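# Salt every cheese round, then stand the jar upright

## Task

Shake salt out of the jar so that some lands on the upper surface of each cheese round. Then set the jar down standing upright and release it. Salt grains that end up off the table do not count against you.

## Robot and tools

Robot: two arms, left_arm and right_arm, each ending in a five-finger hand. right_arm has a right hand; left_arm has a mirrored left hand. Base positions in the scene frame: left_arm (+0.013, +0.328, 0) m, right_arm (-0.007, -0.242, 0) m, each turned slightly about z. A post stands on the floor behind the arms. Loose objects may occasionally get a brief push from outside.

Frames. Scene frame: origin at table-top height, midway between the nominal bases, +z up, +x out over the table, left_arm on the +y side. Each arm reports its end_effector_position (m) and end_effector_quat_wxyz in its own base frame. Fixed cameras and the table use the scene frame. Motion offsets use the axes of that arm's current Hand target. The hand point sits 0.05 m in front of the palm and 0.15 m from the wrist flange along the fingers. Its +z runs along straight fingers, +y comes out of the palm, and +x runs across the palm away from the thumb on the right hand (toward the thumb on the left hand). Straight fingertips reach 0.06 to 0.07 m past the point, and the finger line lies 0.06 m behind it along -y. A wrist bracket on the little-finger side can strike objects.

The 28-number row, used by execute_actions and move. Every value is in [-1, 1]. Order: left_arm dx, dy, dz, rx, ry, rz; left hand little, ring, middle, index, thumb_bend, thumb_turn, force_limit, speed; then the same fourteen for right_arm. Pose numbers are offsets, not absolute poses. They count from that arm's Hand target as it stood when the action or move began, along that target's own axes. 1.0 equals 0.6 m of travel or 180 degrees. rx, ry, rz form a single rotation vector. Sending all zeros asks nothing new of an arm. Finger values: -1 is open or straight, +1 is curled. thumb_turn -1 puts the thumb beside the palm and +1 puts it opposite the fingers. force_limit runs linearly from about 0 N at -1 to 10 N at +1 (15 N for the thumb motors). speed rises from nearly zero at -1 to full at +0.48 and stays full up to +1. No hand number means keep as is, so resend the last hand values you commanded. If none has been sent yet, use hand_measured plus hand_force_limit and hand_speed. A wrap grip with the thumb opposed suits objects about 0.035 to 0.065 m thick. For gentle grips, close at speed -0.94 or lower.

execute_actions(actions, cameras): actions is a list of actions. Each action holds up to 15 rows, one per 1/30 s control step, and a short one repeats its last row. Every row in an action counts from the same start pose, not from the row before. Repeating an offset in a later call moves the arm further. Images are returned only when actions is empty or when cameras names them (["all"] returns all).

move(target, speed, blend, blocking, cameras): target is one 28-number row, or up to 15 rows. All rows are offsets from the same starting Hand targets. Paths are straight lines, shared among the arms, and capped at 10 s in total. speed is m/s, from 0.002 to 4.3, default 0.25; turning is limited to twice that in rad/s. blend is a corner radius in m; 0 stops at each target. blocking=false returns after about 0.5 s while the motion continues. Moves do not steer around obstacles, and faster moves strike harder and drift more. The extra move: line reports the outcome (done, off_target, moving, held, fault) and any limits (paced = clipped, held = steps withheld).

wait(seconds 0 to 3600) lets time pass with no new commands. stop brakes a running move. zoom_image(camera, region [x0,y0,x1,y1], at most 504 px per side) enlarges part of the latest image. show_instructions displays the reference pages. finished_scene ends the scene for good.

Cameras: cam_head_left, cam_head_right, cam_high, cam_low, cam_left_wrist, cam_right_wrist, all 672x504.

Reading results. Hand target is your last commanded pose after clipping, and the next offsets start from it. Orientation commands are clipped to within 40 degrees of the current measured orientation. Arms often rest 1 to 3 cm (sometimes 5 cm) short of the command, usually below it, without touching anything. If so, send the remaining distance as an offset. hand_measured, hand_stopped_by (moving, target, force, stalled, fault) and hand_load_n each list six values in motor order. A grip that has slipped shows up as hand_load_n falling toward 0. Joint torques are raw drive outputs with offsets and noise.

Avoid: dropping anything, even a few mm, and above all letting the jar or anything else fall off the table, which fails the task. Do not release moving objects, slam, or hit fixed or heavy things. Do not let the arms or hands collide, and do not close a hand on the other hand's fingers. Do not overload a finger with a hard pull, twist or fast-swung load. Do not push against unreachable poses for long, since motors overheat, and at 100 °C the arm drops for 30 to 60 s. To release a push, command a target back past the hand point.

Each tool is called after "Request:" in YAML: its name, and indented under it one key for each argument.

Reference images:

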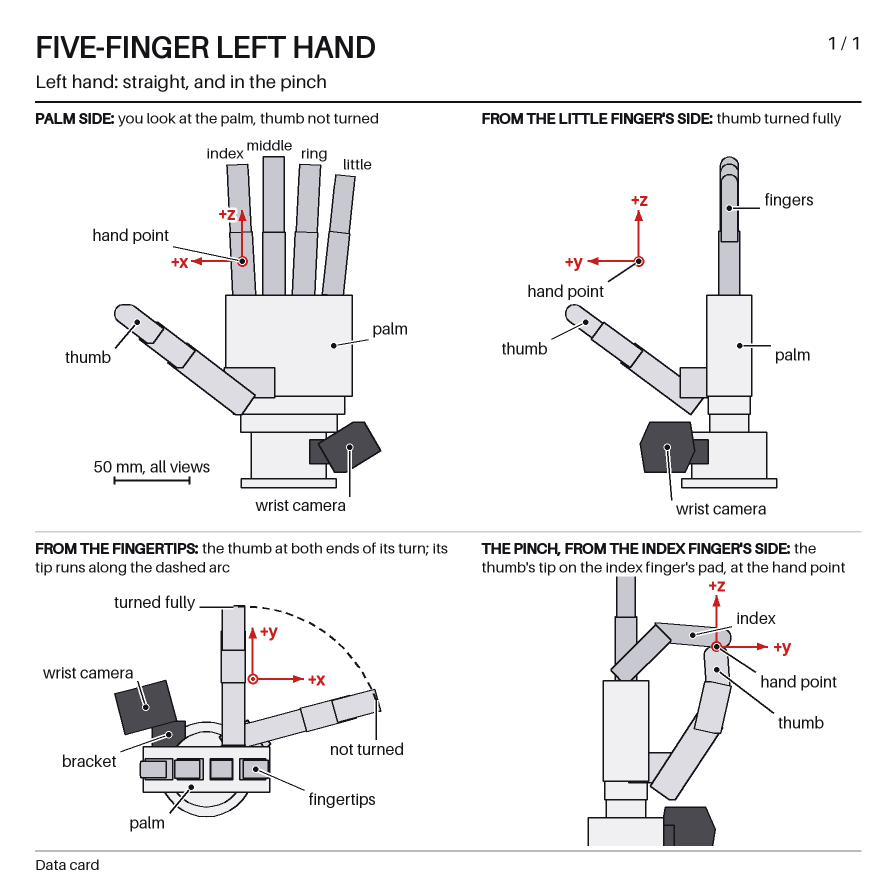

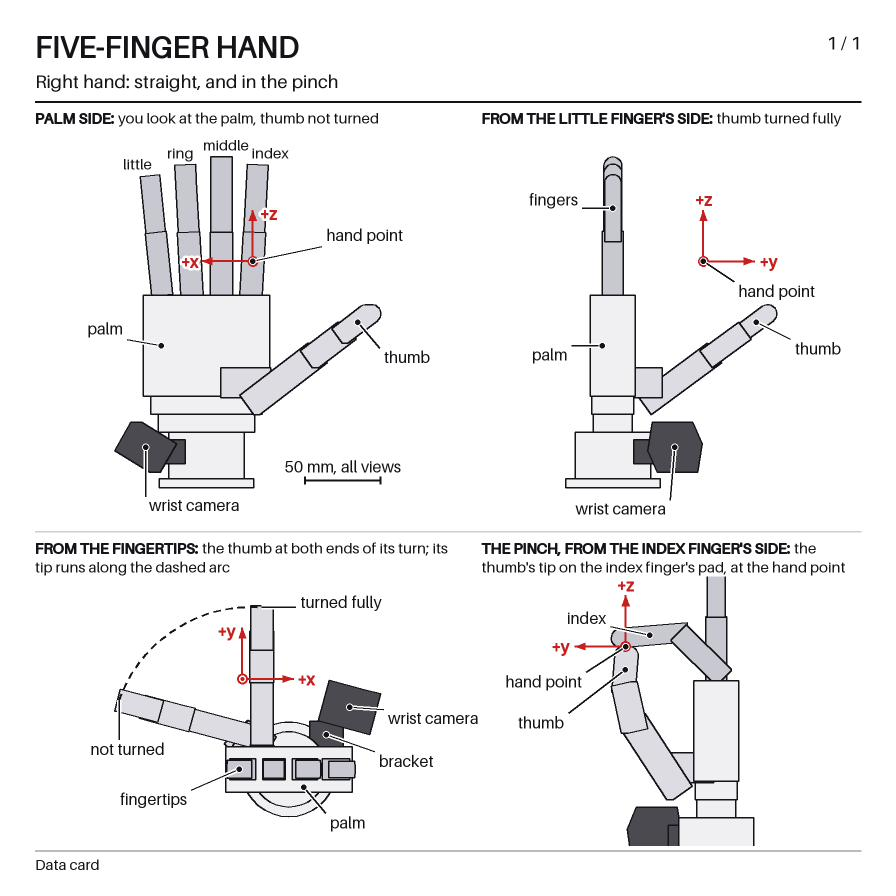

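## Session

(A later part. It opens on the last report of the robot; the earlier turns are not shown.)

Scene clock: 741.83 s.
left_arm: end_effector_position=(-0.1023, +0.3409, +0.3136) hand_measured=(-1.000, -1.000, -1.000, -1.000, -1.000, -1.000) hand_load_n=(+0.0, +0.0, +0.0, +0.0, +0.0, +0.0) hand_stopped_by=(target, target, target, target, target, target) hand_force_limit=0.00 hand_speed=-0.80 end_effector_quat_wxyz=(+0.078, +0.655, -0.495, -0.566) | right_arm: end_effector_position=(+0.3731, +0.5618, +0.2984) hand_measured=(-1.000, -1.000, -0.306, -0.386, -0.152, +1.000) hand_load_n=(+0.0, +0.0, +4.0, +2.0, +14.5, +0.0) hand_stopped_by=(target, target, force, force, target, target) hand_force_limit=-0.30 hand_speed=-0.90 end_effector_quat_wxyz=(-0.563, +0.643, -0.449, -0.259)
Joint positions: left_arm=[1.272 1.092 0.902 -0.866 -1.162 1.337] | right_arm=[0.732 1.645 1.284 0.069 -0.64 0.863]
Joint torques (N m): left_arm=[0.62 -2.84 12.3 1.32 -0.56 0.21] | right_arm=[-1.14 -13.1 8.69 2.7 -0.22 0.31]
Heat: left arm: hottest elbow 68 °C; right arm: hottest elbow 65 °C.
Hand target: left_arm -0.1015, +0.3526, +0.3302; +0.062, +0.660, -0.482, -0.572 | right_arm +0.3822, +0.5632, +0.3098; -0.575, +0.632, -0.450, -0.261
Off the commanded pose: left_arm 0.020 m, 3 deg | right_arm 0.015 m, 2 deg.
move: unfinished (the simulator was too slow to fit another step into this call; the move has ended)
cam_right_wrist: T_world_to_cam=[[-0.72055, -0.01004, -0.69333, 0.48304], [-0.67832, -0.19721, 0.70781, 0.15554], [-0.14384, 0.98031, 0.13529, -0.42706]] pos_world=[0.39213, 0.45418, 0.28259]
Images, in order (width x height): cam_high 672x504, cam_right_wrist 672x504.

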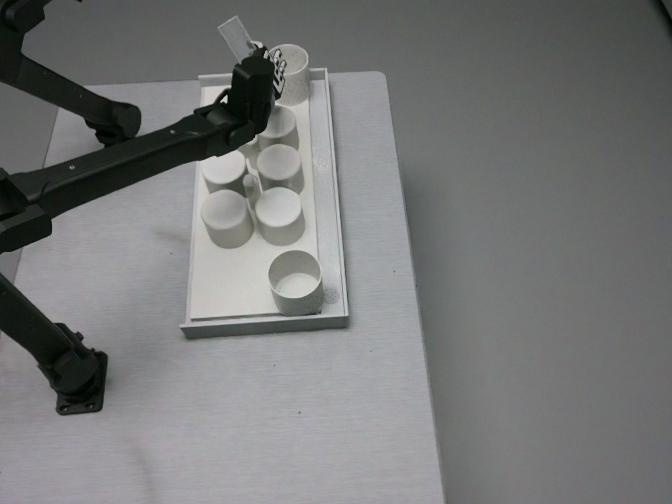

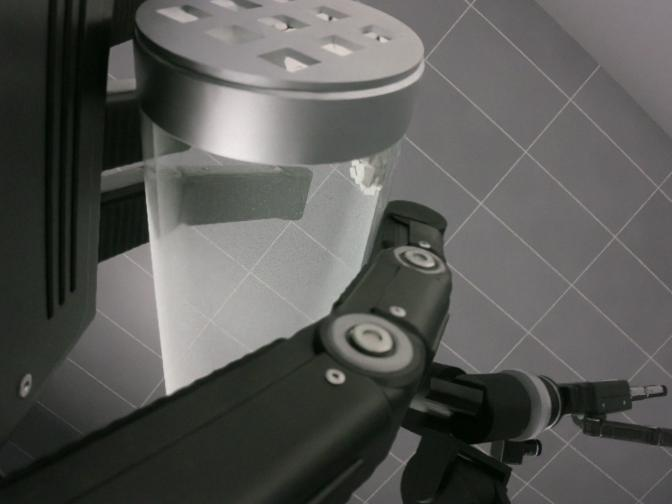

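Request:
execute_actions:
  actions:
    - [[0,0,0,0,0,0,-1,-1,-1,-1,-1,-1,0,-0.8,0.0170,0.0102,-0.0138,0,0,0.04,-1,-1,0.45,0.45,-0.15,1,-0.3,-0.9],[0,0,0,0,0,0,-1,-1,-1,-1,-1,-1,0,-0.8,0.0170,0.0102,-0.0138,0,0,0.04,-1,-1,0.45,0.45,-0.15,1,-0.3,-0.9],[0,0,0,0,0,0,-1,-1,-1,-1,-1,-1,0,-0.8,0.0170,0.0102,-0.0138,0,0,0.04,-1,-1,0.45,0.45,-0.15,1,-0.3,-0.9],[0,0,0,0,0,0,-1,-1,-1,-1,-1,-1,0,-0.8,0.0720,0.0452,-0.0002,0,0,-0.04,-1,-1,0.45,0.45,-0.15,1,-0.3,-0.9],[0,0,0,0,0,0,-1,-1,-1,-1,-1,-1,0,-0.8,0.0720,0.0452,-0.0002,0,0,-0.04,-1,-1,0.45,0.45,-0.15,1,-0.3,-0.9],[0,0,0,0,0,0,-1,-1,-1,-1,-1,-1,0,-0.8,0.0720,0.0452,-0.0002,0,0,-0.04,-1,-1,0.45,0.45,-0.15,1,-0.3,-0.9],[0,0,0,0,0,0,-1,-1,-1,-1,-1,-1,0,-0.8,0.0170,0.0102,-0.0138,0,0,0.04,-1,-1,0.45,0.45,-0.15,1,-0.3,-0.9],[0,0,0,0,0,0,-1,-1,-1,-1,-1,-1,0,-0.8,0.0170,0.0102,-0.0138,0,0,0.04,-1,-1,0.45,0.45,-0.15,1,-0.3,-0.9],[0,0,0,0,0,0,-1,-1,-1,-1,-1,-1,0,-0.8,0.0170,0.0102,-0.0138,0,0,0.04,-1,-1,0.45,0.45,-0.15,1,-0.3,-0.9],[0,0,0,0,0,0,-1,-1,-1,-1,-1,-1,0,-0.8,0.0720,0.0452,-0.0002,0,0,-0.04,-1,-1,0.45,0.45,-0.15,1,-0.3,-0.9],[0,0,0,0,0,0,-1,-1,-1,-1,-1,-1,0,-0.8,0.0720,0.0452,-0.0002,0,0,-0.04,-1,-1,0.45,0.45,-0.15,1,-0.3,-0.9],[0,0,0,0,0,0,-1,-1,-1,-1,-1,-1,0,-0.8,0.0720,0.0452,-0.0002,0,0,-0.04,-1,-1,0.45,0.45,-0.15,1,-0.3,-0.9],[0,0,0,0,0,0,-1,-1,-1,-1,-1,-1,0,-0.8,0.0445,0.0277,-0.007,0,0,0,-1,-1,0.45,0.45,-0.15,1,-0.3,-0.9]]
    - [[0,0,0,0,0,0,-1,-1,-1,-1,-1,-1,0,-0.8,-0.0275,-0.0175,-0.0068,0,0,0.04,-1,-1,0.45,0.45,-0.15,1,-0.3,-0.9],[0,0,0,0,0,0,-1,-1,-1,-1,-1,-1,0,-0.8,-0.0275,-0.0175,-0.0068,0,0,0.04,-1,-1,0.45,0.45,-0.15,1,-0.3,-0.9],[0,0,0,0,0,0,-1,-1,-1,-1,-1,-1,0,-0.8,-0.0275,-0.0175,-0.0068,0,0,0.04,-1,-1,0.45,0.45,-0.15,1,-0.3,-0.9],[0,0,0,0,0,0,-1,-1,-1,-1,-1,-1,0,-0.8,0.0275,0.0175,0.0068,0,0,-0.04,-1,-1,0.45,0.45,-0.15,1,-0.3,-0.9],[0,0,0,0,0,0,-1,-1,-1,-1,-1,-1,0,-0.8,0.0275,0.0175,0.0068,0,0,-0.04,-1,-1,0.45,0.45,-0.15,1,-0.3,-0.9],[0,0,0,0,0,0,-1,-1,-1,-1,-1,-1,0,-0.8,0.0275,0.0175,0.0068,0,0,-0.04,-1,-1,0.45,0.45,-0.15,1,-0.3,-0.9],[0,0,0,0,0,0,-1,-1,-1,-1,-1,-1,0,-0.8,-0.0275,-0.0175,-0.0068,0,0,0.04,-1,-1,0.45,0.45,-0.15,1,-0.3,-0.9],[0,0,0,0,0,0,-1,-1,-1,-1,-1,-1,0,-0.8,-0.0275,-0.0175,-0.0068,0,0,0.04,-1,-1,0.45,0.45,-0.15,1,-0.3,-0.9],[0,0,0,0,0,0,-1,-1,-1,-1,-1,-1,0,-0.8,-0.0275,-0.0175,-0.0068,0,0,0.04,-1,-1,0.45,0.45,-0.15,1,-0.3,-0.9],[0,0,0,0,0,0,-1,-1,-1,-1,-1,-1,0,-0.8,0.0275,0.0175,0.0068,0,0,-0.04,-1,-1,0.45,0.45,-0.15,1,-0.3,-0.9],[0,0,0,0,0,0,-1,-1,-1,-1,-1,-1,0,-0.8,0.0275,0.0175,0.0068,0,0,-0.04,-1,-1,0.45,0.45,-0.15,1,-0.3,-0.9],[0,0,0,0,0,0,-1,-1,-1,-1,-1,-1,0,-0.8,0.0275,0.0175,0.0068,0,0,-0.04,-1,-1,0.45,0.45,-0.15,1,-0.3,-0.9],[0,0,0,0,0,0,-1,-1,-1,-1,-1,-1,0,-0.8,0,0,0,0,0,0,-1,-1,0.45,0.45,-0.15,1,-0.3,-0.9]]
  cameras: ["cam_right_wrist"]

Request:
zoom_image:
  camera: "cam_right_wrist"
  region: [250, 0, 450, 250]

Scene clock: 764.80 s.
left_arm: end_effector_position=(-0.1023, +0.3409, +0.3136) hand_measured=(-1.000, -1.000, -1.000, -1.000, -1.000, -1.000) hand_load_n=(+0.0, +0.0, +0.0, +0.0, +0.0, +0.0) hand_stopped_by=(target, target, target, target, target, target) hand_force_limit=0.00 hand_speed=-0.80 end_effector_quat_wxyz=(+0.078, +0.655, -0.495, -0.566) | right_arm: end_effector_position=(+0.3747, +0.5543, +0.2698) hand_measured=(-1.000, -1.000, -0.306, -0.386, -0.152, +1.000) hand_load_n=(+0.0, +0.0, +4.0, +2.0, +14.5, +0.0) hand_stopped_by=(target, target, force, force, target, target) hand_force_limit=-0.30 hand_speed=-0.90 end_effector_quat_wxyz=(-0.568, +0.638, -0.450, -0.259)
Joint positions: left_arm=[1.272 1.092 0.902 -0.866 -1.162 1.337] | right_arm=[0.721 1.663 1.218 0.167 -0.645 0.871]
Joint torques (N m): left_arm=[1.03 -3.25 12.23 1.39 -0.57 0.15] | right_arm=[-0.32 -13.51 7.99 2.04 -0.31 0.26]
Heat: left arm: hottest elbow 69 °C; right arm: hottest elbow 64 °C.
Hand target: left_arm -0.1015, +0.3526, +0.3302; +0.062, +0.660, -0.482, -0.572 | right_arm +0.3793, +0.5530, +0.2799; -0.575, +0.631, -0.450, -0.261
Off the commanded pose: left_arm 0.020 m, 3 deg | right_arm 0.011 m, 1 deg.
Step readings (end_effector_position of left_arm | right_arm):
0: (-0.1023, +0.3409, +0.3136) | (+0.3732, +0.5620, +0.2994)
1: (-0.1023, +0.3409, +0.3136) | (+0.3732, +0.5621, +0.2997)
2: (-0.1023, +0.3409, +0.3136) | (+0.3737, +0.5614, +0.3002)
4: (-0.1023, +0.3409, +0.3136) | (+0.3740, +0.5593, +0.2992)
8: (-0.1023, +0.3409, +0.3136) | (+0.3711, +0.5553, +0.2808)
15: (-0.1023, +0.3409, +0.3136) | (+0.3740, +0.5546, +0.2700)
16: (-0.1023, +0.3409, +0.3136) | (+0.3739, +0.5546, +0.2703)
17: (-0.1023, +0.3409, +0.3136) | (+0.3737, +0.5546, +0.2711)
19: (-0.1023, +0.3409, +0.3136) | (+0.3737, +0.5544, +0.2721)
23: (-0.1023, +0.3409, +0.3136) | (+0.3746, +0.5542, +0.2704)
30: (-0.1023, +0.3409, +0.3136) | (+0.3747, +0.5541, +0.2691)
cam_right_wrist: T_world_to_cam=[[-0.72012, 0.00317, -0.69384, 0.45692], [-0.68032, -0.19972, 0.70518, 0.17819], [-0.13633, 0.97985, 0.14598, -0.42102]] pos_world=[0.39287, 0.44668, 0.25283]

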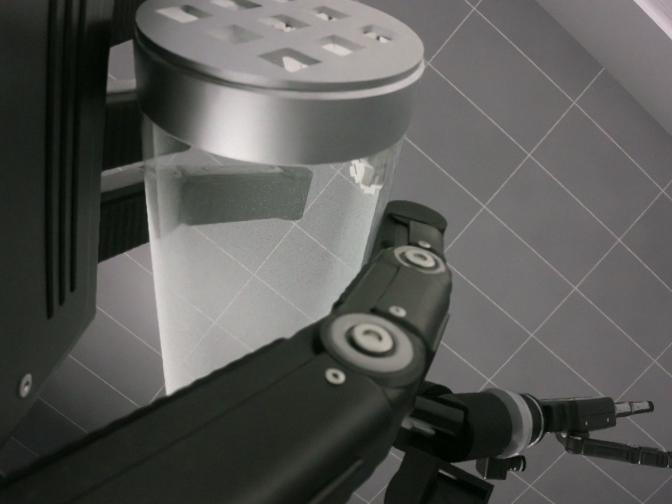

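Scaled by 2.016 from the camera's image (finer frame: 960x720).

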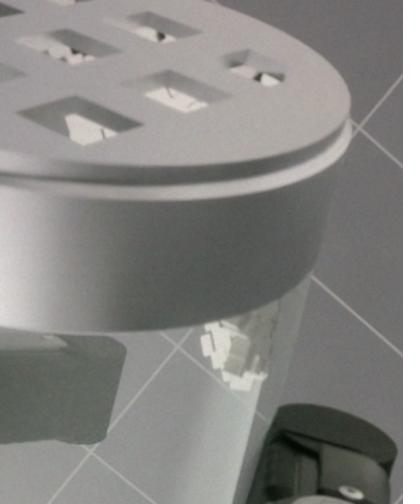

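Request:
move:
  target:
    - [0,0,0,0,0,0,-1,-1,-1,-1,-1,-1,0,-0.8,-0.0138,-0.0088,-0.0034,0,0,-0.4,-1,-1,0.45,0.45,-0.15,1,-0.3,-0.9]
    - [0,0,0,0,0,0,-1,-1,-1,-1,-1,-1,0,-0.8,-0.1565,0.0593,-0.3127,0,0,-0.65,-1,-1,0.45,0.45,-0.15,1,-0.3,-0.9]
  speed: [0.45, 0.3]
  blend: [0.02, 0]
  cameras: ["cam_right_wrist", "cam_high"]

Request:
zoom_image:
  camera: "cam_right_wrist"
  region: [400, 150, 672, 450]

Scene clock: 771.33 s.
left_arm: end_effector_position=(-0.1023, +0.3409, +0.3136) hand_measured=(-1.000, -1.000, -1.000, -1.000, -1.000, -1.000) hand_load_n=(+0.0, +0.0, +0.0, +0.0, +0.0, +0.0) hand_stopped_by=(target, target, target, target, target, target) hand_force_limit=0.00 hand_speed=-0.80 end_effector_quat_wxyz=(+0.078, +0.655, -0.495, -0.566) | right_arm: end_effector_position=(+0.2742, +0.3988, +0.3767) hand_measured=(-1.000, -1.000, -0.306, -0.386, -0.152, +1.000) hand_load_n=(+0.0, +0.0, +3.0, +3.0, +14.0, +0.0) hand_stopped_by=(target, target, force, force, target, target) hand_force_limit=-0.30 hand_speed=-0.90 end_effector_quat_wxyz=(-0.523, +0.719, +0.296, +0.350)
Joint positions: left_arm=[1.272 1.092 0.902 -0.866 -1.162 1.337] | right_arm=[0.843 0.949 0.988 -0.28 -0.516 -1.101]
Joint torques (N m): left_arm=[0.91 -3.25 12.21 1.26 -0.55 0.25] | right_arm=[1.03 -5.3 8.29 1.76 -0.09 -0.02]
Heat: left arm: hottest elbow 69 °C; right arm: hottest elbow 64 °C.
Hand target: left_arm -0.1015, +0.3526, +0.3302; +0.062, +0.660, -0.482, -0.572 | right_arm +0.2702, +0.4001, +0.3801; -0.523, +0.714, +0.303, +0.353
Off the commanded pose: left_arm 0.020 m, 3 deg | right_arm 0.005 m, 1 deg.
move: unfinished (the simulator was too slow to fit another step into this call; the move has ended)
cam_right_wrist: T_world_to_cam=[[0.9165, -0.22951, -0.32763, -0.03464], [-0.39956, -0.56475, -0.72209, 0.60961], [-0.0193, 0.79271, -0.6093, 0.02908]] pos_world=[0.27588, 0.31327, 0.44656]
Images, in order (width x height): cam_high 672x504, cam_right_wrist 672x504.

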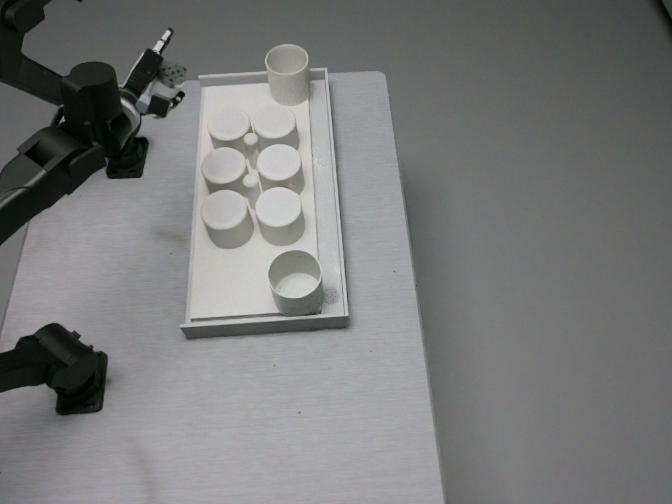

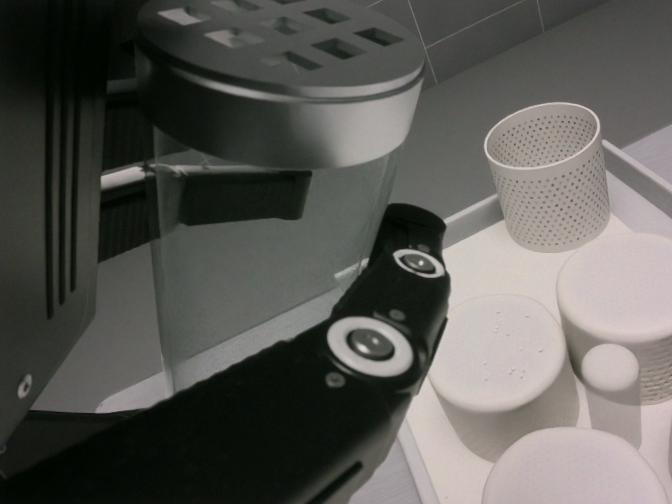

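Scaled by 1.680 from the camera's image (finer frame: 960x720).

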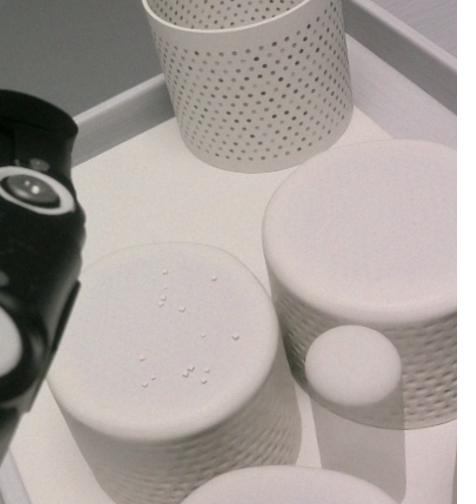

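Request:
zoom_image:
  camera: "cam_right_wrist"
  region: [552, 220, 672, 360]

Request:
zoom_image:
  camera: "cam_right_wrist"
  region: [420, 280, 580, 420]

Scaled by 3.600 from the camera's image (finer frame: 960x720).

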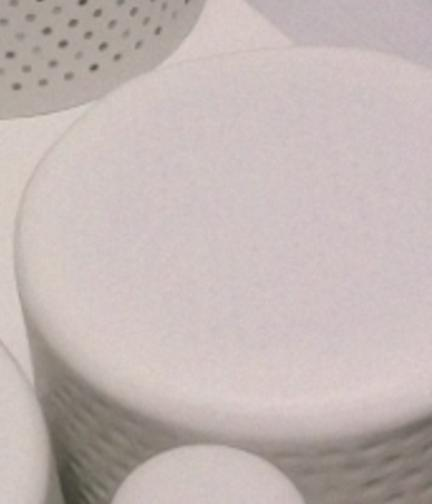

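Scaled by 3.150 from the camera's image (finer frame: 960x720).

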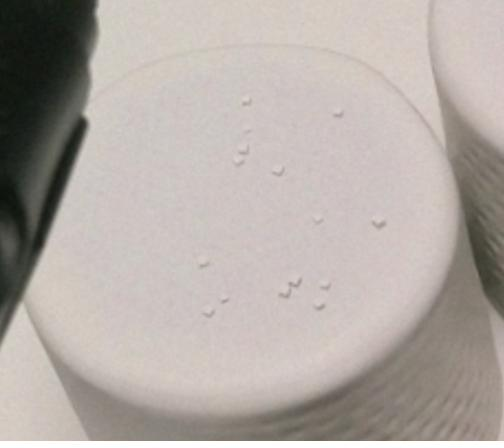

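Request:
move:
  target:
    - [0,0,0,0,0,0,-1,-1,-1,-1,-1,-1,0,-0.8,0.0113,0.1463,0.3177,0,0,0.15,-1,-1,0.45,0.45,-0.15,1,-0.3,-0.9]
    - [0,0,0,0,0,0,-1,-1,-1,-1,-1,-1,0,-0.8,0.0113,0.1463,0.3177,0,0,0.65,-1,-1,0.45,0.45,-0.15,1,-0.3,-0.9]
  speed: [0.3, 0.7]
  blend: [0.01, 0]
  cameras: ["cam_right_wrist"]

Request:
zoom_image:
  camera: "cam_right_wrist"
  region: [250, 0, 450, 250]

Scene clock: 785.13 s.
left_arm: end_effector_position=(-0.1023, +0.3409, +0.3136) hand_measured=(-1.000, -1.000, -1.000, -1.000, -1.000, -1.000) hand_load_n=(+0.0, +0.0, +0.0, +0.0, +0.0, +0.0) hand_stopped_by=(target, target, target, target, target, target) hand_force_limit=0.00 hand_speed=-0.80 end_effector_quat_wxyz=(+0.078, +0.655, -0.495, -0.566) | right_arm: end_effector_position=(+0.3773, +0.5599, +0.2964) hand_measured=(-1.000, -1.000, -0.306, -0.386, -0.152, +1.000) hand_load_n=(+0.0, +0.0, +4.0, +2.0, +15.0, +0.0) hand_stopped_by=(target, target, force, force, target, target) hand_force_limit=-0.30 hand_speed=-0.90 end_effector_quat_wxyz=(-0.568, +0.638, -0.450, -0.260)
Joint positions: left_arm=[1.272 1.092 0.902 -0.866 -1.162 1.337] | right_arm=[0.726 1.649 1.275 0.097 -0.641 0.874]
Joint torques (N m): left_arm=[0.5 -3.02 12.16 1.42 -0.55 0.26] | right_arm=[0.62 -13.22 7.51 2.67 -0.19 0.36]
Heat: left arm: hottest elbow 69 °C; right arm: hottest elbow 64 °C.
Hand target: left_arm -0.1015, +0.3526, +0.3302; +0.062, +0.660, -0.482, -0.572 | right_arm +0.3801, +0.5603, +0.3002; -0.575, +0.631, -0.450, -0.262
Off the commanded pose: left_arm 0.020 m, 3 deg | right_arm 0.005 m, 1 deg.
move: done
cam_right_wrist: T_world_to_cam=[[-0.72083, 0.0039, -0.69311, 0.47677], [-0.6797, -0.19981, 0.70576, 0.16202], [-0.13573, 0.97983, 0.14668, -0.43045]] pos_world=[0.39537, 0.45228, 0.27924]

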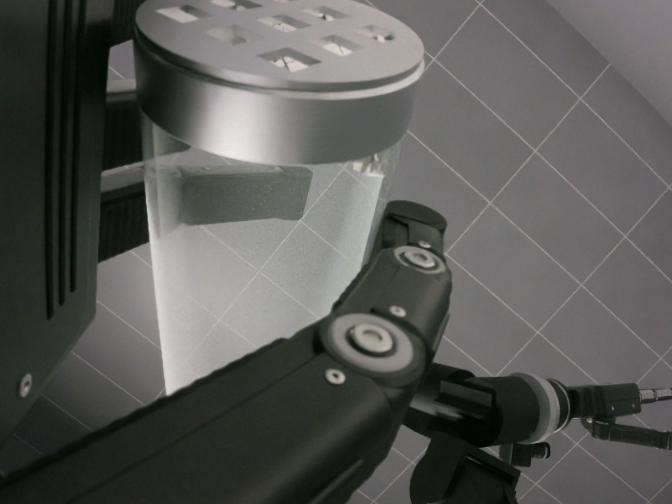

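Scaled by 2.016 from the camera's image (finer frame: 960x720).

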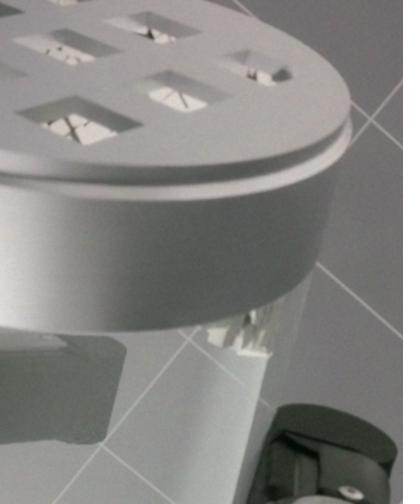

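Request:
execute_actions:
  actions:
    - [[0,0,0,0,0,0,-1,-1,-1,-1,-1,-1,0,-0.8,0.0149,0.0070,0.0033,0,0,0.08,-1,-1,0.45,0.45,-0.15,1,-0.3,-0.9],[0,0,0,0,0,0,-1,-1,-1,-1,-1,-1,0,-0.8,0.0149,0.0070,0.0033,0,0,0.08,-1,-1,0.45,0.45,-0.15,1,-0.3,-0.9],[0,0,0,0,0,0,-1,-1,-1,-1,-1,-1,0,-0.8,0.0149,0.0070,0.0033,0,0,0.08,-1,-1,0.45,0.45,-0.15,1,-0.3,-0.9],[0,0,0,0,0,0,-1,-1,-1,-1,-1,-1,0,-0.8,0.0149,0.0070,0.0033,0,0,0.08,-1,-1,0.45,0.45,-0.15,1,-0.3,-0.9],[0,0,0,0,0,0,-1,-1,-1,-1,-1,-1,0,-0.8,0.0699,0.0420,0.0169,0,0,-0.08,-1,-1,0.45,0.45,-0.15,1,-0.3,-0.9],[0,0,0,0,0,0,-1,-1,-1,-1,-1,-1,0,-0.8,0.0699,0.0420,0.0169,0,0,-0.08,-1,-1,0.45,0.45,-0.15,1,-0.3,-0.9],[0,0,0,0,0,0,-1,-1,-1,-1,-1,-1,0,-0.8,0.0699,0.0420,0.0169,0,0,-0.08,-1,-1,0.45,0.45,-0.15,1,-0.3,-0.9],[0,0,0,0,0,0,-1,-1,-1,-1,-1,-1,0,-0.8,0.0699,0.0420,0.0169,0,0,-0.08,-1,-1,0.45,0.45,-0.15,1,-0.3,-0.9],[0,0,0,0,0,0,-1,-1,-1,-1,-1,-1,0,-0.8,0.0149,0.0070,0.0033,0,0,0.08,-1,-1,0.45,0.45,-0.15,1,-0.3,-0.9],[0,0,0,0,0,0,-1,-1,-1,-1,-1,-1,0,-0.8,0.0149,0.0070,0.0033,0,0,0.08,-1,-1,0.45,0.45,-0.15,1,-0.3,-0.9],[0,0,0,0,0,0,-1,-1,-1,-1,-1,-1,0,-0.8,0.0149,0.0070,0.0033,0,0,0.08,-1,-1,0.45,0.45,-0.15,1,-0.3,-0.9],[0,0,0,0,0,0,-1,-1,-1,-1,-1,-1,0,-0.8,0.0424,0.0245,0.0101,0,0,0,-1,-1,0.45,0.45,-0.15,1,-0.3,-0.9]]
    - [[0,0,0,0,0,0,-1,-1,-1,-1,-1,-1,0,-0.8,-0.0275,-0.0175,-0.0068,0,0,-0.08,-1,-1,0.45,0.45,-0.15,1,-0.3,-0.9],[0,0,0,0,0,0,-1,-1,-1,-1,-1,-1,0,-0.8,-0.0275,-0.0175,-0.0068,0,0,-0.08,-1,-1,0.45,0.45,-0.15,1,-0.3,-0.9],[0,0,0,0,0,0,-1,-1,-1,-1,-1,-1,0,-0.8,-0.0275,-0.0175,-0.0068,0,0,-0.08,-1,-1,0.45,0.45,-0.15,1,-0.3,-0.9],[0,0,0,0,0,0,-1,-1,-1,-1,-1,-1,0,-0.8,-0.0275,-0.0175,-0.0068,0,0,-0.08,-1,-1,0.45,0.45,-0.15,1,-0.3,-0.9],[0,0,0,0,0,0,-1,-1,-1,-1,-1,-1,0,-0.8,0.0275,0.0175,0.0068,0,0,0.08,-1,-1,0.45,0.45,-0.15,1,-0.3,-0.9],[0,0,0,0,0,0,-1,-1,-1,-1,-1,-1,0,-0.8,0.0275,0.0175,0.0068,0,0,0.08,-1,-1,0.45,0.45,-0.15,1,-0.3,-0.9],[0,0,0,0,0,0,-1,-1,-1,-1,-1,-1,0,-0.8,0.0275,0.0175,0.0068,0,0,0.08,-1,-1,0.45,0.45,-0.15,1,-0.3,-0.9],[0,0,0,0,0,0,-1,-1,-1,-1,-1,-1,0,-0.8,0.0275,0.0175,0.0068,0,0,0.08,-1,-1,0.45,0.45,-0.15,1,-0.3,-0.9],[0,0,0,0,0,0,-1,-1,-1,-1,-1,-1,0,-0.8,-0.0275,-0.0175,-0.0068,0,0,-0.08,-1,-1,0.45,0.45,-0.15,1,-0.3,-0.9],[0,0,0,0,0,0,-1,-1,-1,-1,-1,-1,0,-0.8,-0.0275,-0.0175,-0.0068,0,0,-0.08,-1,-1,0.45,0.45,-0.15,1,-0.3,-0.9],[0,0,0,0,0,0,-1,-1,-1,-1,-1,-1,0,-0.8,-0.0275,-0.0175,-0.0068,0,0,-0.08,-1,-1,0.45,0.45,-0.15,1,-0.3,-0.9],[0,0,0,0,0,0,-1,-1,-1,-1,-1,-1,0,-0.8,0,0,0,0,0,0,-1,-1,0.45,0.45,-0.15,1,-0.3,-0.9]]
  cameras: ["cam_right_wrist"]

Request:
zoom_image:
  camera: "cam_right_wrist"
  region: [250, 0, 450, 250]

Scene clock: 799.90 s.
left_arm: end_effector_position=(-0.1023, +0.3409, +0.3136) hand_measured=(-1.000, -1.000, -1.000, -1.000, -1.000, -1.000) hand_load_n=(-0.5, +0.0, +0.0, +0.0, +0.0, +0.0) hand_stopped_by=(target, target, target, target, target, target) hand_force_limit=0.00 hand_speed=-0.80 end_effector_quat_wxyz=(+0.078, +0.655, -0.495, -0.566) | right_arm: end_effector_position=(+0.3766, +0.5586, +0.2526) hand_measured=(-1.000, -1.000, -0.306, -0.386, -0.152, +1.000) hand_load_n=(+0.0, +0.0, +4.0, +2.0, +14.5, +0.0) hand_stopped_by=(target, target, force, force, target, target) hand_force_limit=-0.30 hand_speed=-0.90 end_effector_quat_wxyz=(-0.559, +0.640, -0.458, -0.260)
Joint positions: left_arm=[1.272 1.092 0.902 -0.866 -1.162 1.337] | right_arm=[0.726 1.691 1.217 0.172 -0.637 0.873]
Joint torques (N m): left_arm=[0.5 -3.31 12.07 1.37 -0.56 0.21] | right_arm=[-0.03 -14.51 8.25 2.62 -0.39 0.32]
Heat: left arm: hottest elbow 69 °C; right arm: hottest elbow 62 °C.
Hand target: left_arm -0.1015, +0.3526, +0.3302; +0.062, +0.660, -0.482, -0.572 | right_arm +0.3801, +0.5603, +0.2703; -0.575, +0.632, -0.450, -0.261
Off the commanded pose: left_arm 0.020 m, 3 deg | right_arm 0.018 m, 2 deg.
Step readings (end_effector_position of left_arm | right_arm):
0: (-0.1023, +0.3409, +0.3136) | (+0.3773, +0.5599, +0.2964)
1: (-0.1023, +0.3409, +0.3136) | (+0.3773, +0.5599, +0.2965)
2: (-0.1023, +0.3409, +0.3136) | (+0.3770, +0.5601, +0.2975)
4: (-0.1023, +0.3409, +0.3136) | (+0.3757, +0.5600, +0.2974)
8: (-0.1023, +0.3409, +0.3136) | (+0.3771, +0.5590, +0.2770)
15: (-0.1023, +0.3409, +0.3136) | (+0.3778, +0.5609, +0.2630)
16: (-0.1023, +0.3409, +0.3136) | (+0.3780, +0.5608, +0.2626)
17: (-0.1023, +0.3409, +0.3136) | (+0.3784, +0.5604, +0.2605)
19: (-0.1023, +0.3409, +0.3136) | (+0.3789, +0.5592, +0.2555)
23: (-0.1023, +0.3409, +0.3136) | (+0.3761, +0.5597, +0.2576)
30: (-0.1023, +0.3409, +0.3136) | (+0.3768, +0.5582, +0.2508)
cam_right_wrist: T_world_to_cam=[[-0.7318, -0.00585, -0.68149, 0.45269], [-0.66893, -0.18513, 0.7199, 0.17629], [-0.13037, 0.9827, 0.13156, -0.42264]] pos_world=[0.39411, 0.45061, 0.2372]

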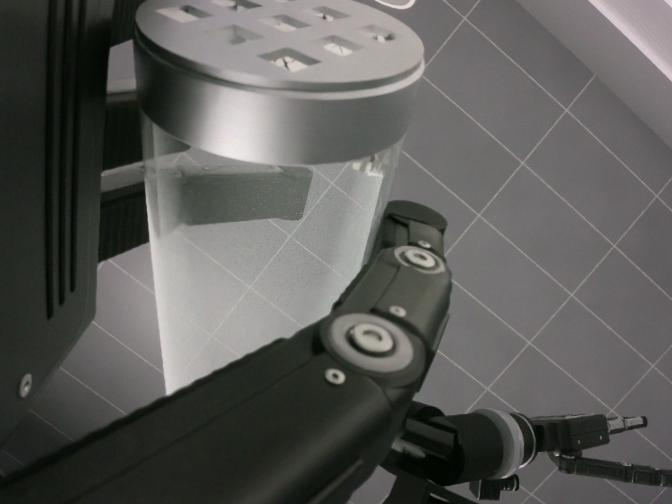

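Scaled by 2.016 from the camera's image (finer frame: 960x720).

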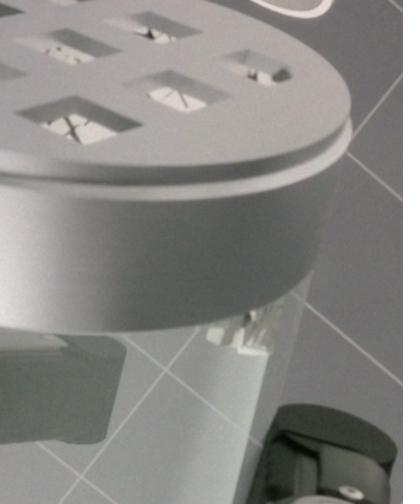

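Request:
move:
  target:
    - [0,0,0,0,0,0,-1,-1,-1,-1,-1,-1,0,-0.8,0,0,0,0,0,-0.55,-1,-1,0.45,0.45,-0.15,1,-0.3,-0.9]
    - [0,0,0,0,0,0,-1,-1,-1,-1,-1,-1,0,-0.8,0,0,0,0,0,0.03,-1,-1,0.45,0.45,-0.15,1,-0.3,-0.9]
  speed: [0.8, 0.9]
  cameras: ["cam_right_wrist", "cam_high"]

Request:
zoom_image:
  camera: "cam_right_wrist"
  region: [250, 0, 450, 250]

Scene clock: 807.93 s.
left_arm: end_effector_position=(-0.1023, +0.3409, +0.3136) hand_measured=(-1.000, -1.000, -1.000, -1.000, -1.000, -1.000) hand_load_n=(+0.0, +0.0, +0.0, +0.0, +0.0, +0.0) hand_stopped_by=(target, target, target, target, target, target) hand_force_limit=0.00 hand_speed=-0.80 end_effector_quat_wxyz=(+0.078, +0.655, -0.495, -0.566) | right_arm: end_effector_position=(+0.3797, +0.5591, +0.2648) hand_measured=(-1.000, -1.000, -0.306, -0.386, -0.152, +1.000) hand_load_n=(-0.5, +0.0, +4.0, +2.0, +14.5, +0.0) hand_stopped_by=(target, target, force, force, target, target) hand_force_limit=-0.30 hand_speed=-0.90 end_effector_quat_wxyz=(-0.555, +0.615, -0.481, -0.285)
Joint positions: left_arm=[1.272 1.092 0.902 -0.866 -1.162 1.337] | right_arm=[0.721 1.689 1.219 0.19 -0.642 0.968]
Joint torques (N m): left_arm=[0.62 -2.96 12.27 1.25 -0.54 0.23] | right_arm=[0.44 -13.39 7.34 2.71 -0.22 0.28]
Heat: left arm: hottest elbow 69 °C; right arm: hottest elbow 62 °C.
Hand target: left_arm -0.1015, +0.3526, +0.3302; +0.062, +0.660, -0.482, -0.572 | right_arm +0.3801, +0.5602, +0.2704; -0.562, +0.610, -0.479, -0.288
Off the commanded pose: left_arm 0.020 m, 3 deg | right_arm 0.006 m, 1 deg.
move: done
cam_right_wrist: T_world_to_cam=[[-0.78116, 0.03237, -0.62349, 0.44516], [-0.61671, -0.19557, 0.76251, 0.14448], [-0.09726, 0.98015, 0.17274, -0.44641]] pos_world=[0.39343, 0.4514, 0.24449]
Images, in order (width x height): cam_high 672x504, cam_right_wrist 672x504.

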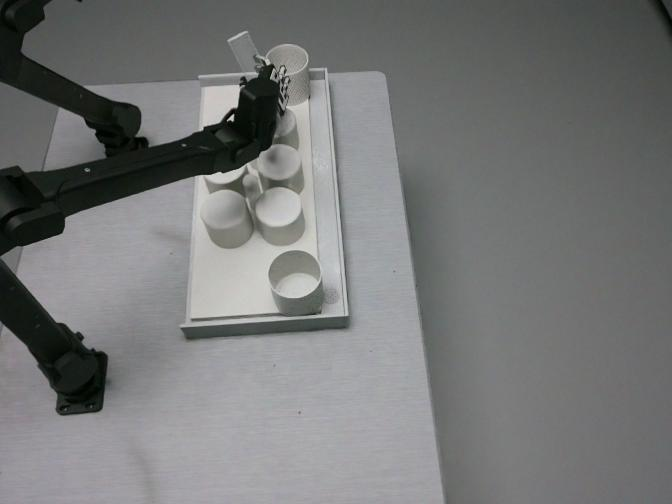

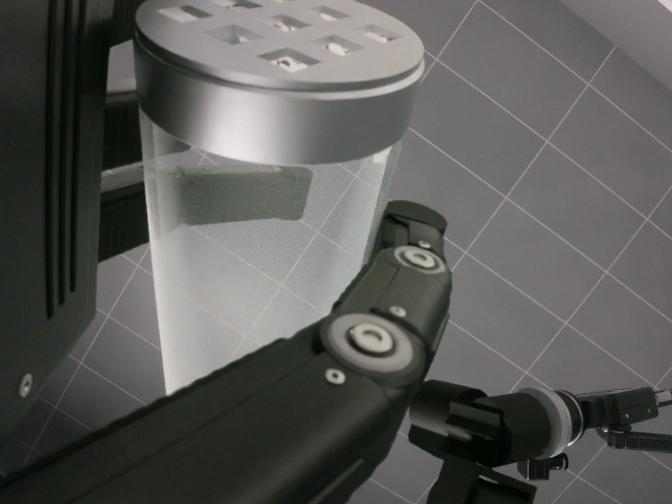

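Scaled by 2.016 from the camera's image (finer frame: 960x720).

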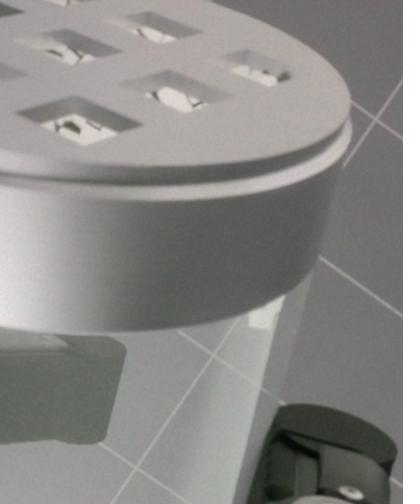

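Request:
move:
  target:
    - [0,0,0,0,0,0,-1,-1,-1,-1,-1,-1,0,-0.8,0,0,0,0,0,-0.4,-1,-1,0.45,0.45,-0.15,1,-0.3,-0.9]
    - [0,0,0,0,0,0,-1,-1,-1,-1,-1,-1,0,-0.8,-0.0047,-0.0462,-0.2155,0,0,-0.611,-1,-1,0.45,0.45,-0.15,1,-0.3,-0.9]
  speed: [0.6, 0.35]
  blend: [0.02, 0]
  cameras: ["cam_right_wrist"]

Request:
zoom_image:
  camera: "cam_right_wrist"
  region: [430, 50, 672, 300]

Scene clock: 822.33 s.
left_arm: end_effector_position=(-0.1023, +0.3409, +0.3136) hand_measured=(-1.000, -1.000, -1.000, -1.000, -1.000, -1.000) hand_load_n=(+0.0, +0.0, +0.0, +0.0, +0.0, +0.0) hand_stopped_by=(target, target, target, target, target, target) hand_force_limit=0.00 hand_speed=-0.80 end_effector_quat_wxyz=(+0.078, +0.655, -0.495, -0.566) | right_arm: end_effector_position=(+0.3799, +0.4384, +0.2991) hand_measured=(-1.000, -1.000, -0.306, -0.386, -0.152, +1.000) hand_load_n=(+0.0, +0.0, +3.0, +3.0, +14.5, +0.0) hand_stopped_by=(target, target, force, force, target, target) hand_force_limit=-0.30 hand_speed=-0.90 end_effector_quat_wxyz=(-0.557, +0.749, +0.219, +0.285)
Joint positions: left_arm=[1.272 1.092 0.902 -0.866 -1.162 1.337] | right_arm=[0.688 1.29 1.058 -0.051 -0.675 -0.937]
Joint torques (N m): left_arm=[0.79 -3.31 12.15 1.33 -0.57 0.25] | right_arm=[-0.26 -10.23 8.02 1.54 -0.33 -0.02]
Heat: left arm: hottest elbow 70 °C; right arm: hottest elbow 60 °C.
Hand target: left_arm -0.1015, +0.3526, +0.3302; +0.062, +0.660, -0.482, -0.572 | right_arm +0.3801, +0.4341, +0.3104; -0.558, +0.742, +0.224, +0.295
Off the commanded pose: left_arm 0.020 m, 3 deg | right_arm 0.012 m, 1 deg.
move: off_target (right_arm)
cam_right_wrist: T_world_to_cam=[[0.81593, -0.24635, -0.52303, -0.04392], [-0.56583, -0.526, -0.63495, 0.6383], [-0.11869, 0.81402, -0.56858, -0.03133]] pos_world=[0.39329, 0.35043, 0.3645]

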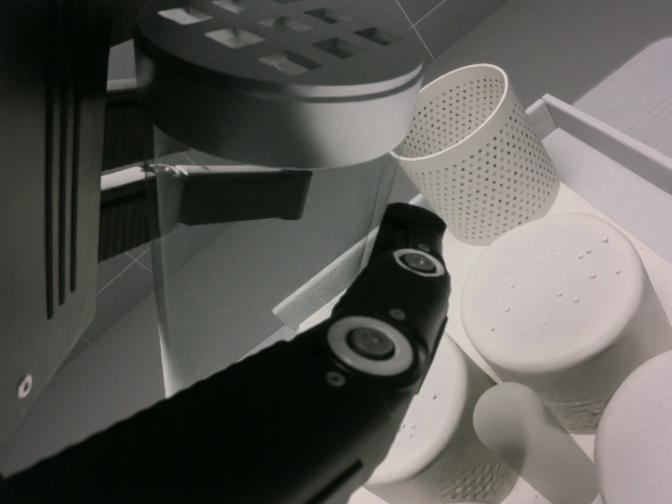

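Scaled by 2.016 from the camera's image (finer frame: 960x720).

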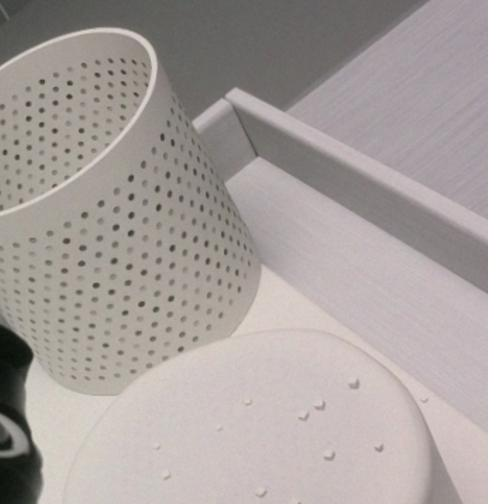

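Request:
zoom_image:
  camera: "cam_right_wrist"
  region: [450, 200, 672, 400]

Scaled by 2.270 from the camera's image (finer frame: 960x720).

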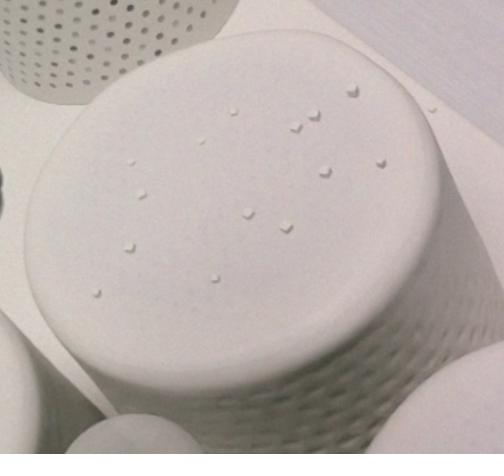

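Request:
move:
  target:
    - [0,0,0,0,0,0,-1,-1,-1,-1,-1,-1,0,-0.8,-0.0438,0.0373,0.0108,0,0,0.6,-1,-1,0.45,0.45,-0.15,1,-0.3,-0.9]
    - [0,0,0,0,0,0,-1,-1,-1,-1,-1,-1,0,-0.8,-0.0438,0.0373,0.0108,0,0,0.05,-1,-1,0.45,0.45,-0.15,1,-0.3,-0.9]
    - [0,0,0,0,0,0,-1,-1,-1,-1,-1,-1,0,-0.8,-0.0438,0.0373,0.0108,0,0,0.6,-1,-1,0.45,0.45,-0.15,1,-0.3,-0.9]
  speed: 0.8
  cameras: ["cam_right_wrist"]

Scene clock: 835.23 s.
left_arm: end_effector_position=(-0.1023, +0.3409, +0.3136) hand_measured=(-1.000, -1.000, -1.000, -1.000, -1.000, -1.000) hand_load_n=(-0.5, +0.0, +0.0, +0.0, +0.0, +0.0) hand_stopped_by=(target, target, target, target, target, target) hand_force_limit=0.00 hand_speed=-0.80 end_effector_quat_wxyz=(+0.078, +0.655, -0.495, -0.566) | right_arm: end_effector_position=(+0.3751, +0.4347, +0.2707) hand_measured=(-1.000, -1.000, -0.306, -0.386, -0.152, +1.000) hand_load_n=(+0.0, -0.5, +4.0, +2.0, +14.5, +0.5) hand_stopped_by=(target, target, force, force, target, target) hand_force_limit=-0.30 hand_speed=-0.90 end_effector_quat_wxyz=(-0.560, +0.623, -0.470, -0.278)
Joint positions: left_arm=[1.272 1.092 0.902 -0.866 -1.162 1.337] | right_arm=[0.526 1.496 1.015 0.152 -0.832 0.86]
Joint torques (N m): left_arm=[0.85 -3.08 12.14 1.37 -0.59 0.21] | right_arm=[0.32 -10.7 7.16 2.44 -0.29 0.33]
Heat: left arm: hottest elbow 70 °C; right arm: hottest elbow 59 °C.
Hand target: left_arm -0.1015, +0.3526, +0.3302; +0.062, +0.660, -0.482, -0.572 | right_arm +0.3769, +0.4342, +0.2754; -0.567, +0.618, -0.469, -0.279
Off the commanded pose: left_arm 0.020 m, 3 deg | right_arm 0.005 m, 1 deg.
move: done
cam_right_wrist: T_world_to_cam=[[-0.76136, 0.02264, -0.64793, 0.45285], [-0.63832, -0.20112, 0.74303, 0.12854], [-0.11348, 0.97931, 0.16758, -0.31817]] pos_world=[0.39072, 0.32718, 0.25122]

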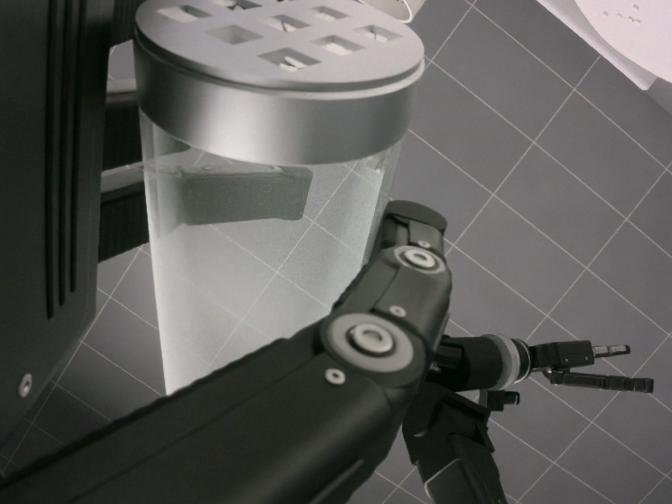

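Request:
move:
  target:
    - [0,0,0,0,0,0,-1,-1,-1,-1,-1,-1,0,-0.8,0,0,0,0,0,-0.4,-1,-1,0.45,0.45,-0.15,1,-0.3,-0.9]
    - [0,0,0,0,0,0,-1,-1,-1,-1,-1,-1,0,-0.8,-0.0083,-0.0382,-0.2108,0,0,-0.6,-1,-1,0.45,0.45,-0.15,1,-0.3,-0.9]
  speed: [0.6, 0.35]
  blend: [0.02, 0]
  cameras: ["cam_right_wrist"]

Request:
zoom_image:
  camera: "cam_right_wrist"
  region: [430, 150, 672, 400]

Scene clock: 842.80 s.
left_arm: end_effector_position=(-0.1023, +0.3409, +0.3136) hand_measured=(-1.000, -1.000, -1.000, -1.000, -1.000, -1.000) hand_load_n=(+0.0, +0.0, +0.0, +0.0, +0.0, +0.0) hand_stopped_by=(target, target, target, target, target, target) hand_force_limit=0.00 hand_speed=-0.80 end_effector_quat_wxyz=(+0.078, +0.655, -0.495, -0.566) | right_arm: end_effector_position=(+0.3708, +0.3140, +0.3047) hand_measured=(-1.000, -1.000, -0.306, -0.386, -0.152, +1.000) hand_load_n=(+0.0, +0.0, +3.0, +3.0, +14.5, +0.0) hand_stopped_by=(target, target, force, force, target, target) hand_force_limit=-0.30 hand_speed=-0.90 end_effector_quat_wxyz=(-0.558, +0.748, +0.218, +0.284)
Joint positions: left_arm=[1.272 1.092 0.902 -0.866 -1.162 1.337] | right_arm=[0.427 1.083 0.924 -0.205 -0.924 -1.049]
Joint torques (N m): left_arm=[0.15 -3.08 12.07 1.33 -0.54 0.23] | right_arm=[0.09 -6.59 8.7 1.31 -0.47 0.01]
Heat: left arm: hottest elbow 70 °C; right arm: hottest elbow 59 °C.
Hand target: left_arm -0.1015, +0.3526, +0.3302; +0.062, +0.660, -0.482, -0.572 | right_arm +0.3718, +0.3120, +0.3154; -0.558, +0.742, +0.224, +0.295
Off the commanded pose: left_arm 0.020 m, 3 deg | right_arm 0.011 m, 2 deg.
move: off_target (right_arm)
cam_right_wrist: T_world_to_cam=[[0.81434, -0.24544, -0.52593, -0.06295], [-0.56805, -0.52289, -0.63553, 0.5713], [-0.11901, 0.8163, -0.56524, 0.07048]] pos_world=[0.38418, 0.22574, 0.36982]

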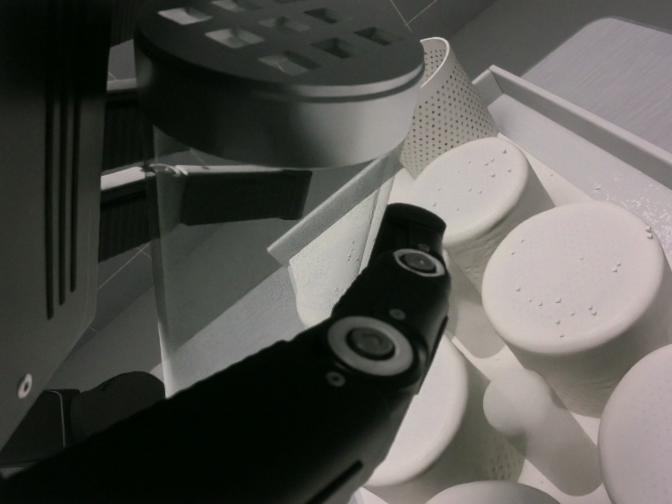

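Scaled by 2.016 from the camera's image (finer frame: 960x720).

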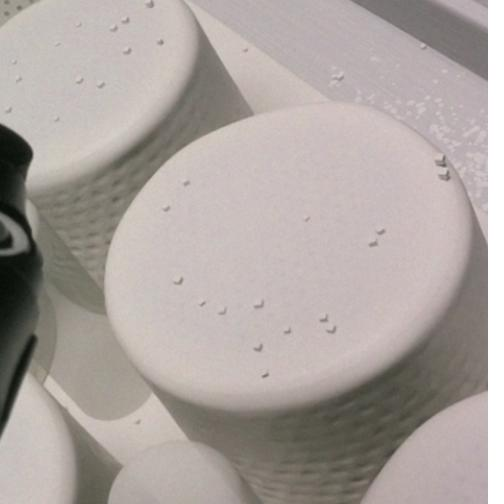

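Request:
move:
  target:
    - [0,0,0,0,0,0,-1,-1,-1,-1,-1,-1,0,-0.8,0,0,0,0,0,0,-1,-1,0.45,0.45,-0.15,1,-0.3,-0.9]
    - [0,0,0,0,0,0,-1,-1,-1,-1,-1,-1,0,-0.8,-0.0427,0.0385,0.0112,0,0,0.6,-1,-1,0.45,0.45,-0.15,1,-0.3,-0.9]
    - [0,0,0,0,0,0,-1,-1,-1,-1,-1,-1,0,-0.8,-0.0427,0.0385,0.0112,0,0,0.05,-1,-1,0.45,0.45,-0.15,1,-0.3,-0.9]
    - [0,0,0,0,0,0,-1,-1,-1,-1,-1,-1,0,-0.8,-0.0427,0.0385,0.0112,0,0,0.6,-1,-1,0.45,0.45,-0.15,1,-0.3,-0.9]
  speed: 0.8
  cameras: ["cam_right_wrist"]

Scene clock: 853.53 s.
left_arm: end_effector_position=(-0.1023, +0.3409, +0.3136) hand_measured=(-1.000, -1.000, -1.000, -1.000, -1.000, -1.000) hand_load_n=(+0.0, +0.0, +0.0, +0.0, +0.0, +0.0) hand_stopped_by=(target, target, target, target, target, target) hand_force_limit=0.00 hand_speed=-0.80 end_effector_quat_wxyz=(+0.078, +0.655, -0.495, -0.566) | right_arm: end_effector_position=(+0.3690, +0.3151, +0.2715) hand_measured=(-1.000, -1.000, -0.306, -0.386, -0.152, +1.000) hand_load_n=(+0.0, -0.5, +4.0, +2.0, +14.5, +0.0) hand_stopped_by=(target, target, force, force, target, target) hand_force_limit=-0.30 hand_speed=-0.90 end_effector_quat_wxyz=(-0.557, +0.622, -0.472, -0.283)
Joint positions: left_arm=[1.272 1.092 0.902 -0.866 -1.162 1.337] | right_arm=[0.283 1.362 0.903 -0.006 -1.063 0.705]
Joint torques (N m): left_arm=[1.03 -3.49 12.16 1.44 -0.59 0.2] | right_arm=[-0.21 -9.82 7.01 2.26 -0.44 0.34]
Heat: left arm: hottest elbow 70 °C; right arm: hottest elbow 59 °C.
Hand target: left_arm -0.1015, +0.3526, +0.3302; +0.062, +0.660, -0.482, -0.572 | right_arm +0.3698, +0.3120, +0.2803; -0.567, +0.618, -0.469, -0.278
Off the commanded pose: left_arm 0.020 m, 3 deg | right_arm 0.009 m, 1 deg.
move: done
cam_right_wrist: T_world_to_cam=[[-0.76916, 0.02085, -0.63871, 0.45226], [-0.62862, -0.20456, 0.75033, 0.09556], [-0.11502, 0.97863, 0.17045, -0.20176]] pos_world=[0.38473, 0.20757, 0.25155]

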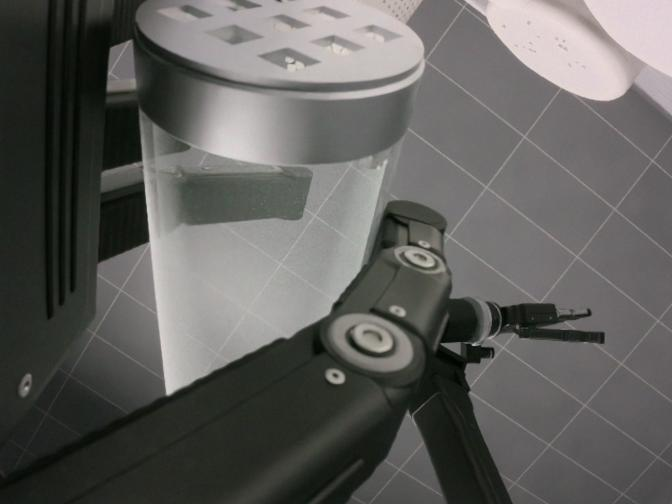

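Request:
move:
  target:
    - [0,0,0,0,0,0,-1,-1,-1,-1,-1,-1,0,-0.8,0,0,0,0,0,-0.4,-1,-1,0.45,0.45,-0.15,1,-0.3,-0.9]
    - [0,0,0,0,0,0,-1,-1,-1,-1,-1,-1,0,-0.8,-0.1512,0.1837,0.1738,0,0,-0.6,-1,-1,0.45,0.45,-0.15,1,-0.3,-0.9]
    - [0,0,0,0,0,0,-1,-1,-1,-1,-1,-1,0,-0.8,-0.1512,0.1837,0.1738,0,0,0,-1,-1,0.45,0.45,-0.15,1,-0.3,-0.9]
  speed: [0.6, 0.35, 0.8]
  blend: [0.02, 0.0, 0]
  cameras: ["cam_right_wrist"]

Scene clock: 867.10 s.
left_arm: end_effector_position=(-0.1023, +0.3409, +0.3136) hand_measured=(-1.000, -1.000, -1.000, -1.000, -1.000, -1.000) hand_load_n=(+0.0, +0.0, +0.0, +0.0, +0.0, +0.0) hand_stopped_by=(target, target, target, target, target, target) hand_force_limit=0.00 hand_speed=-0.80 end_effector_quat_wxyz=(+0.078, +0.655, -0.495, -0.566) | right_arm: end_effector_position=(+0.2532, +0.4438, +0.2860) hand_measured=(-1.000, -1.000, -0.306, -0.386, -0.152, +1.000) hand_load_n=(+0.0, +0.0, +4.0, +2.0, +14.5, +0.0) hand_stopped_by=(target, target, force, force, target, target) hand_force_limit=-0.30 hand_speed=-0.90 end_effector_quat_wxyz=(-0.561, +0.623, -0.470, -0.276)
Joint positions: left_arm=[1.272 1.092 0.902 -0.866 -1.162 1.337] | right_arm=[0.713 1.225 0.79 0.156 -0.649 0.931]
Joint torques (N m): left_arm=[0.62 -2.84 12.15 1.2 -0.59 0.22] | right_arm=[0.26 -6.95 7.36 2.7 -0.2 0.35]
Heat: left arm: hottest elbow 70 °C; right arm: hottest elbow 59 °C.
Hand target: left_arm -0.1015, +0.3526, +0.3302; +0.062, +0.660, -0.482, -0.572 | right_arm +0.2538, +0.4451, +0.2902; -0.567, +0.618, -0.469, -0.279
Off the commanded pose: left_arm 0.020 m, 3 deg | right_arm 0.004 m, 1 deg.
move: done
cam_right_wrist: T_world_to_cam=[[-0.75919, 0.02357, -0.65044, 0.36949], [-0.64142, -0.19673, 0.74154, 0.04054], [-0.11048, 0.98018, 0.16447, -0.34374]] pos_world=[0.26853, 0.33619, 0.26681]

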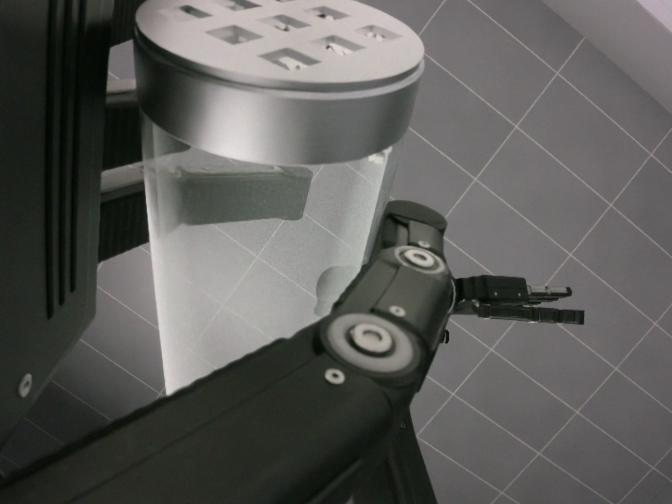

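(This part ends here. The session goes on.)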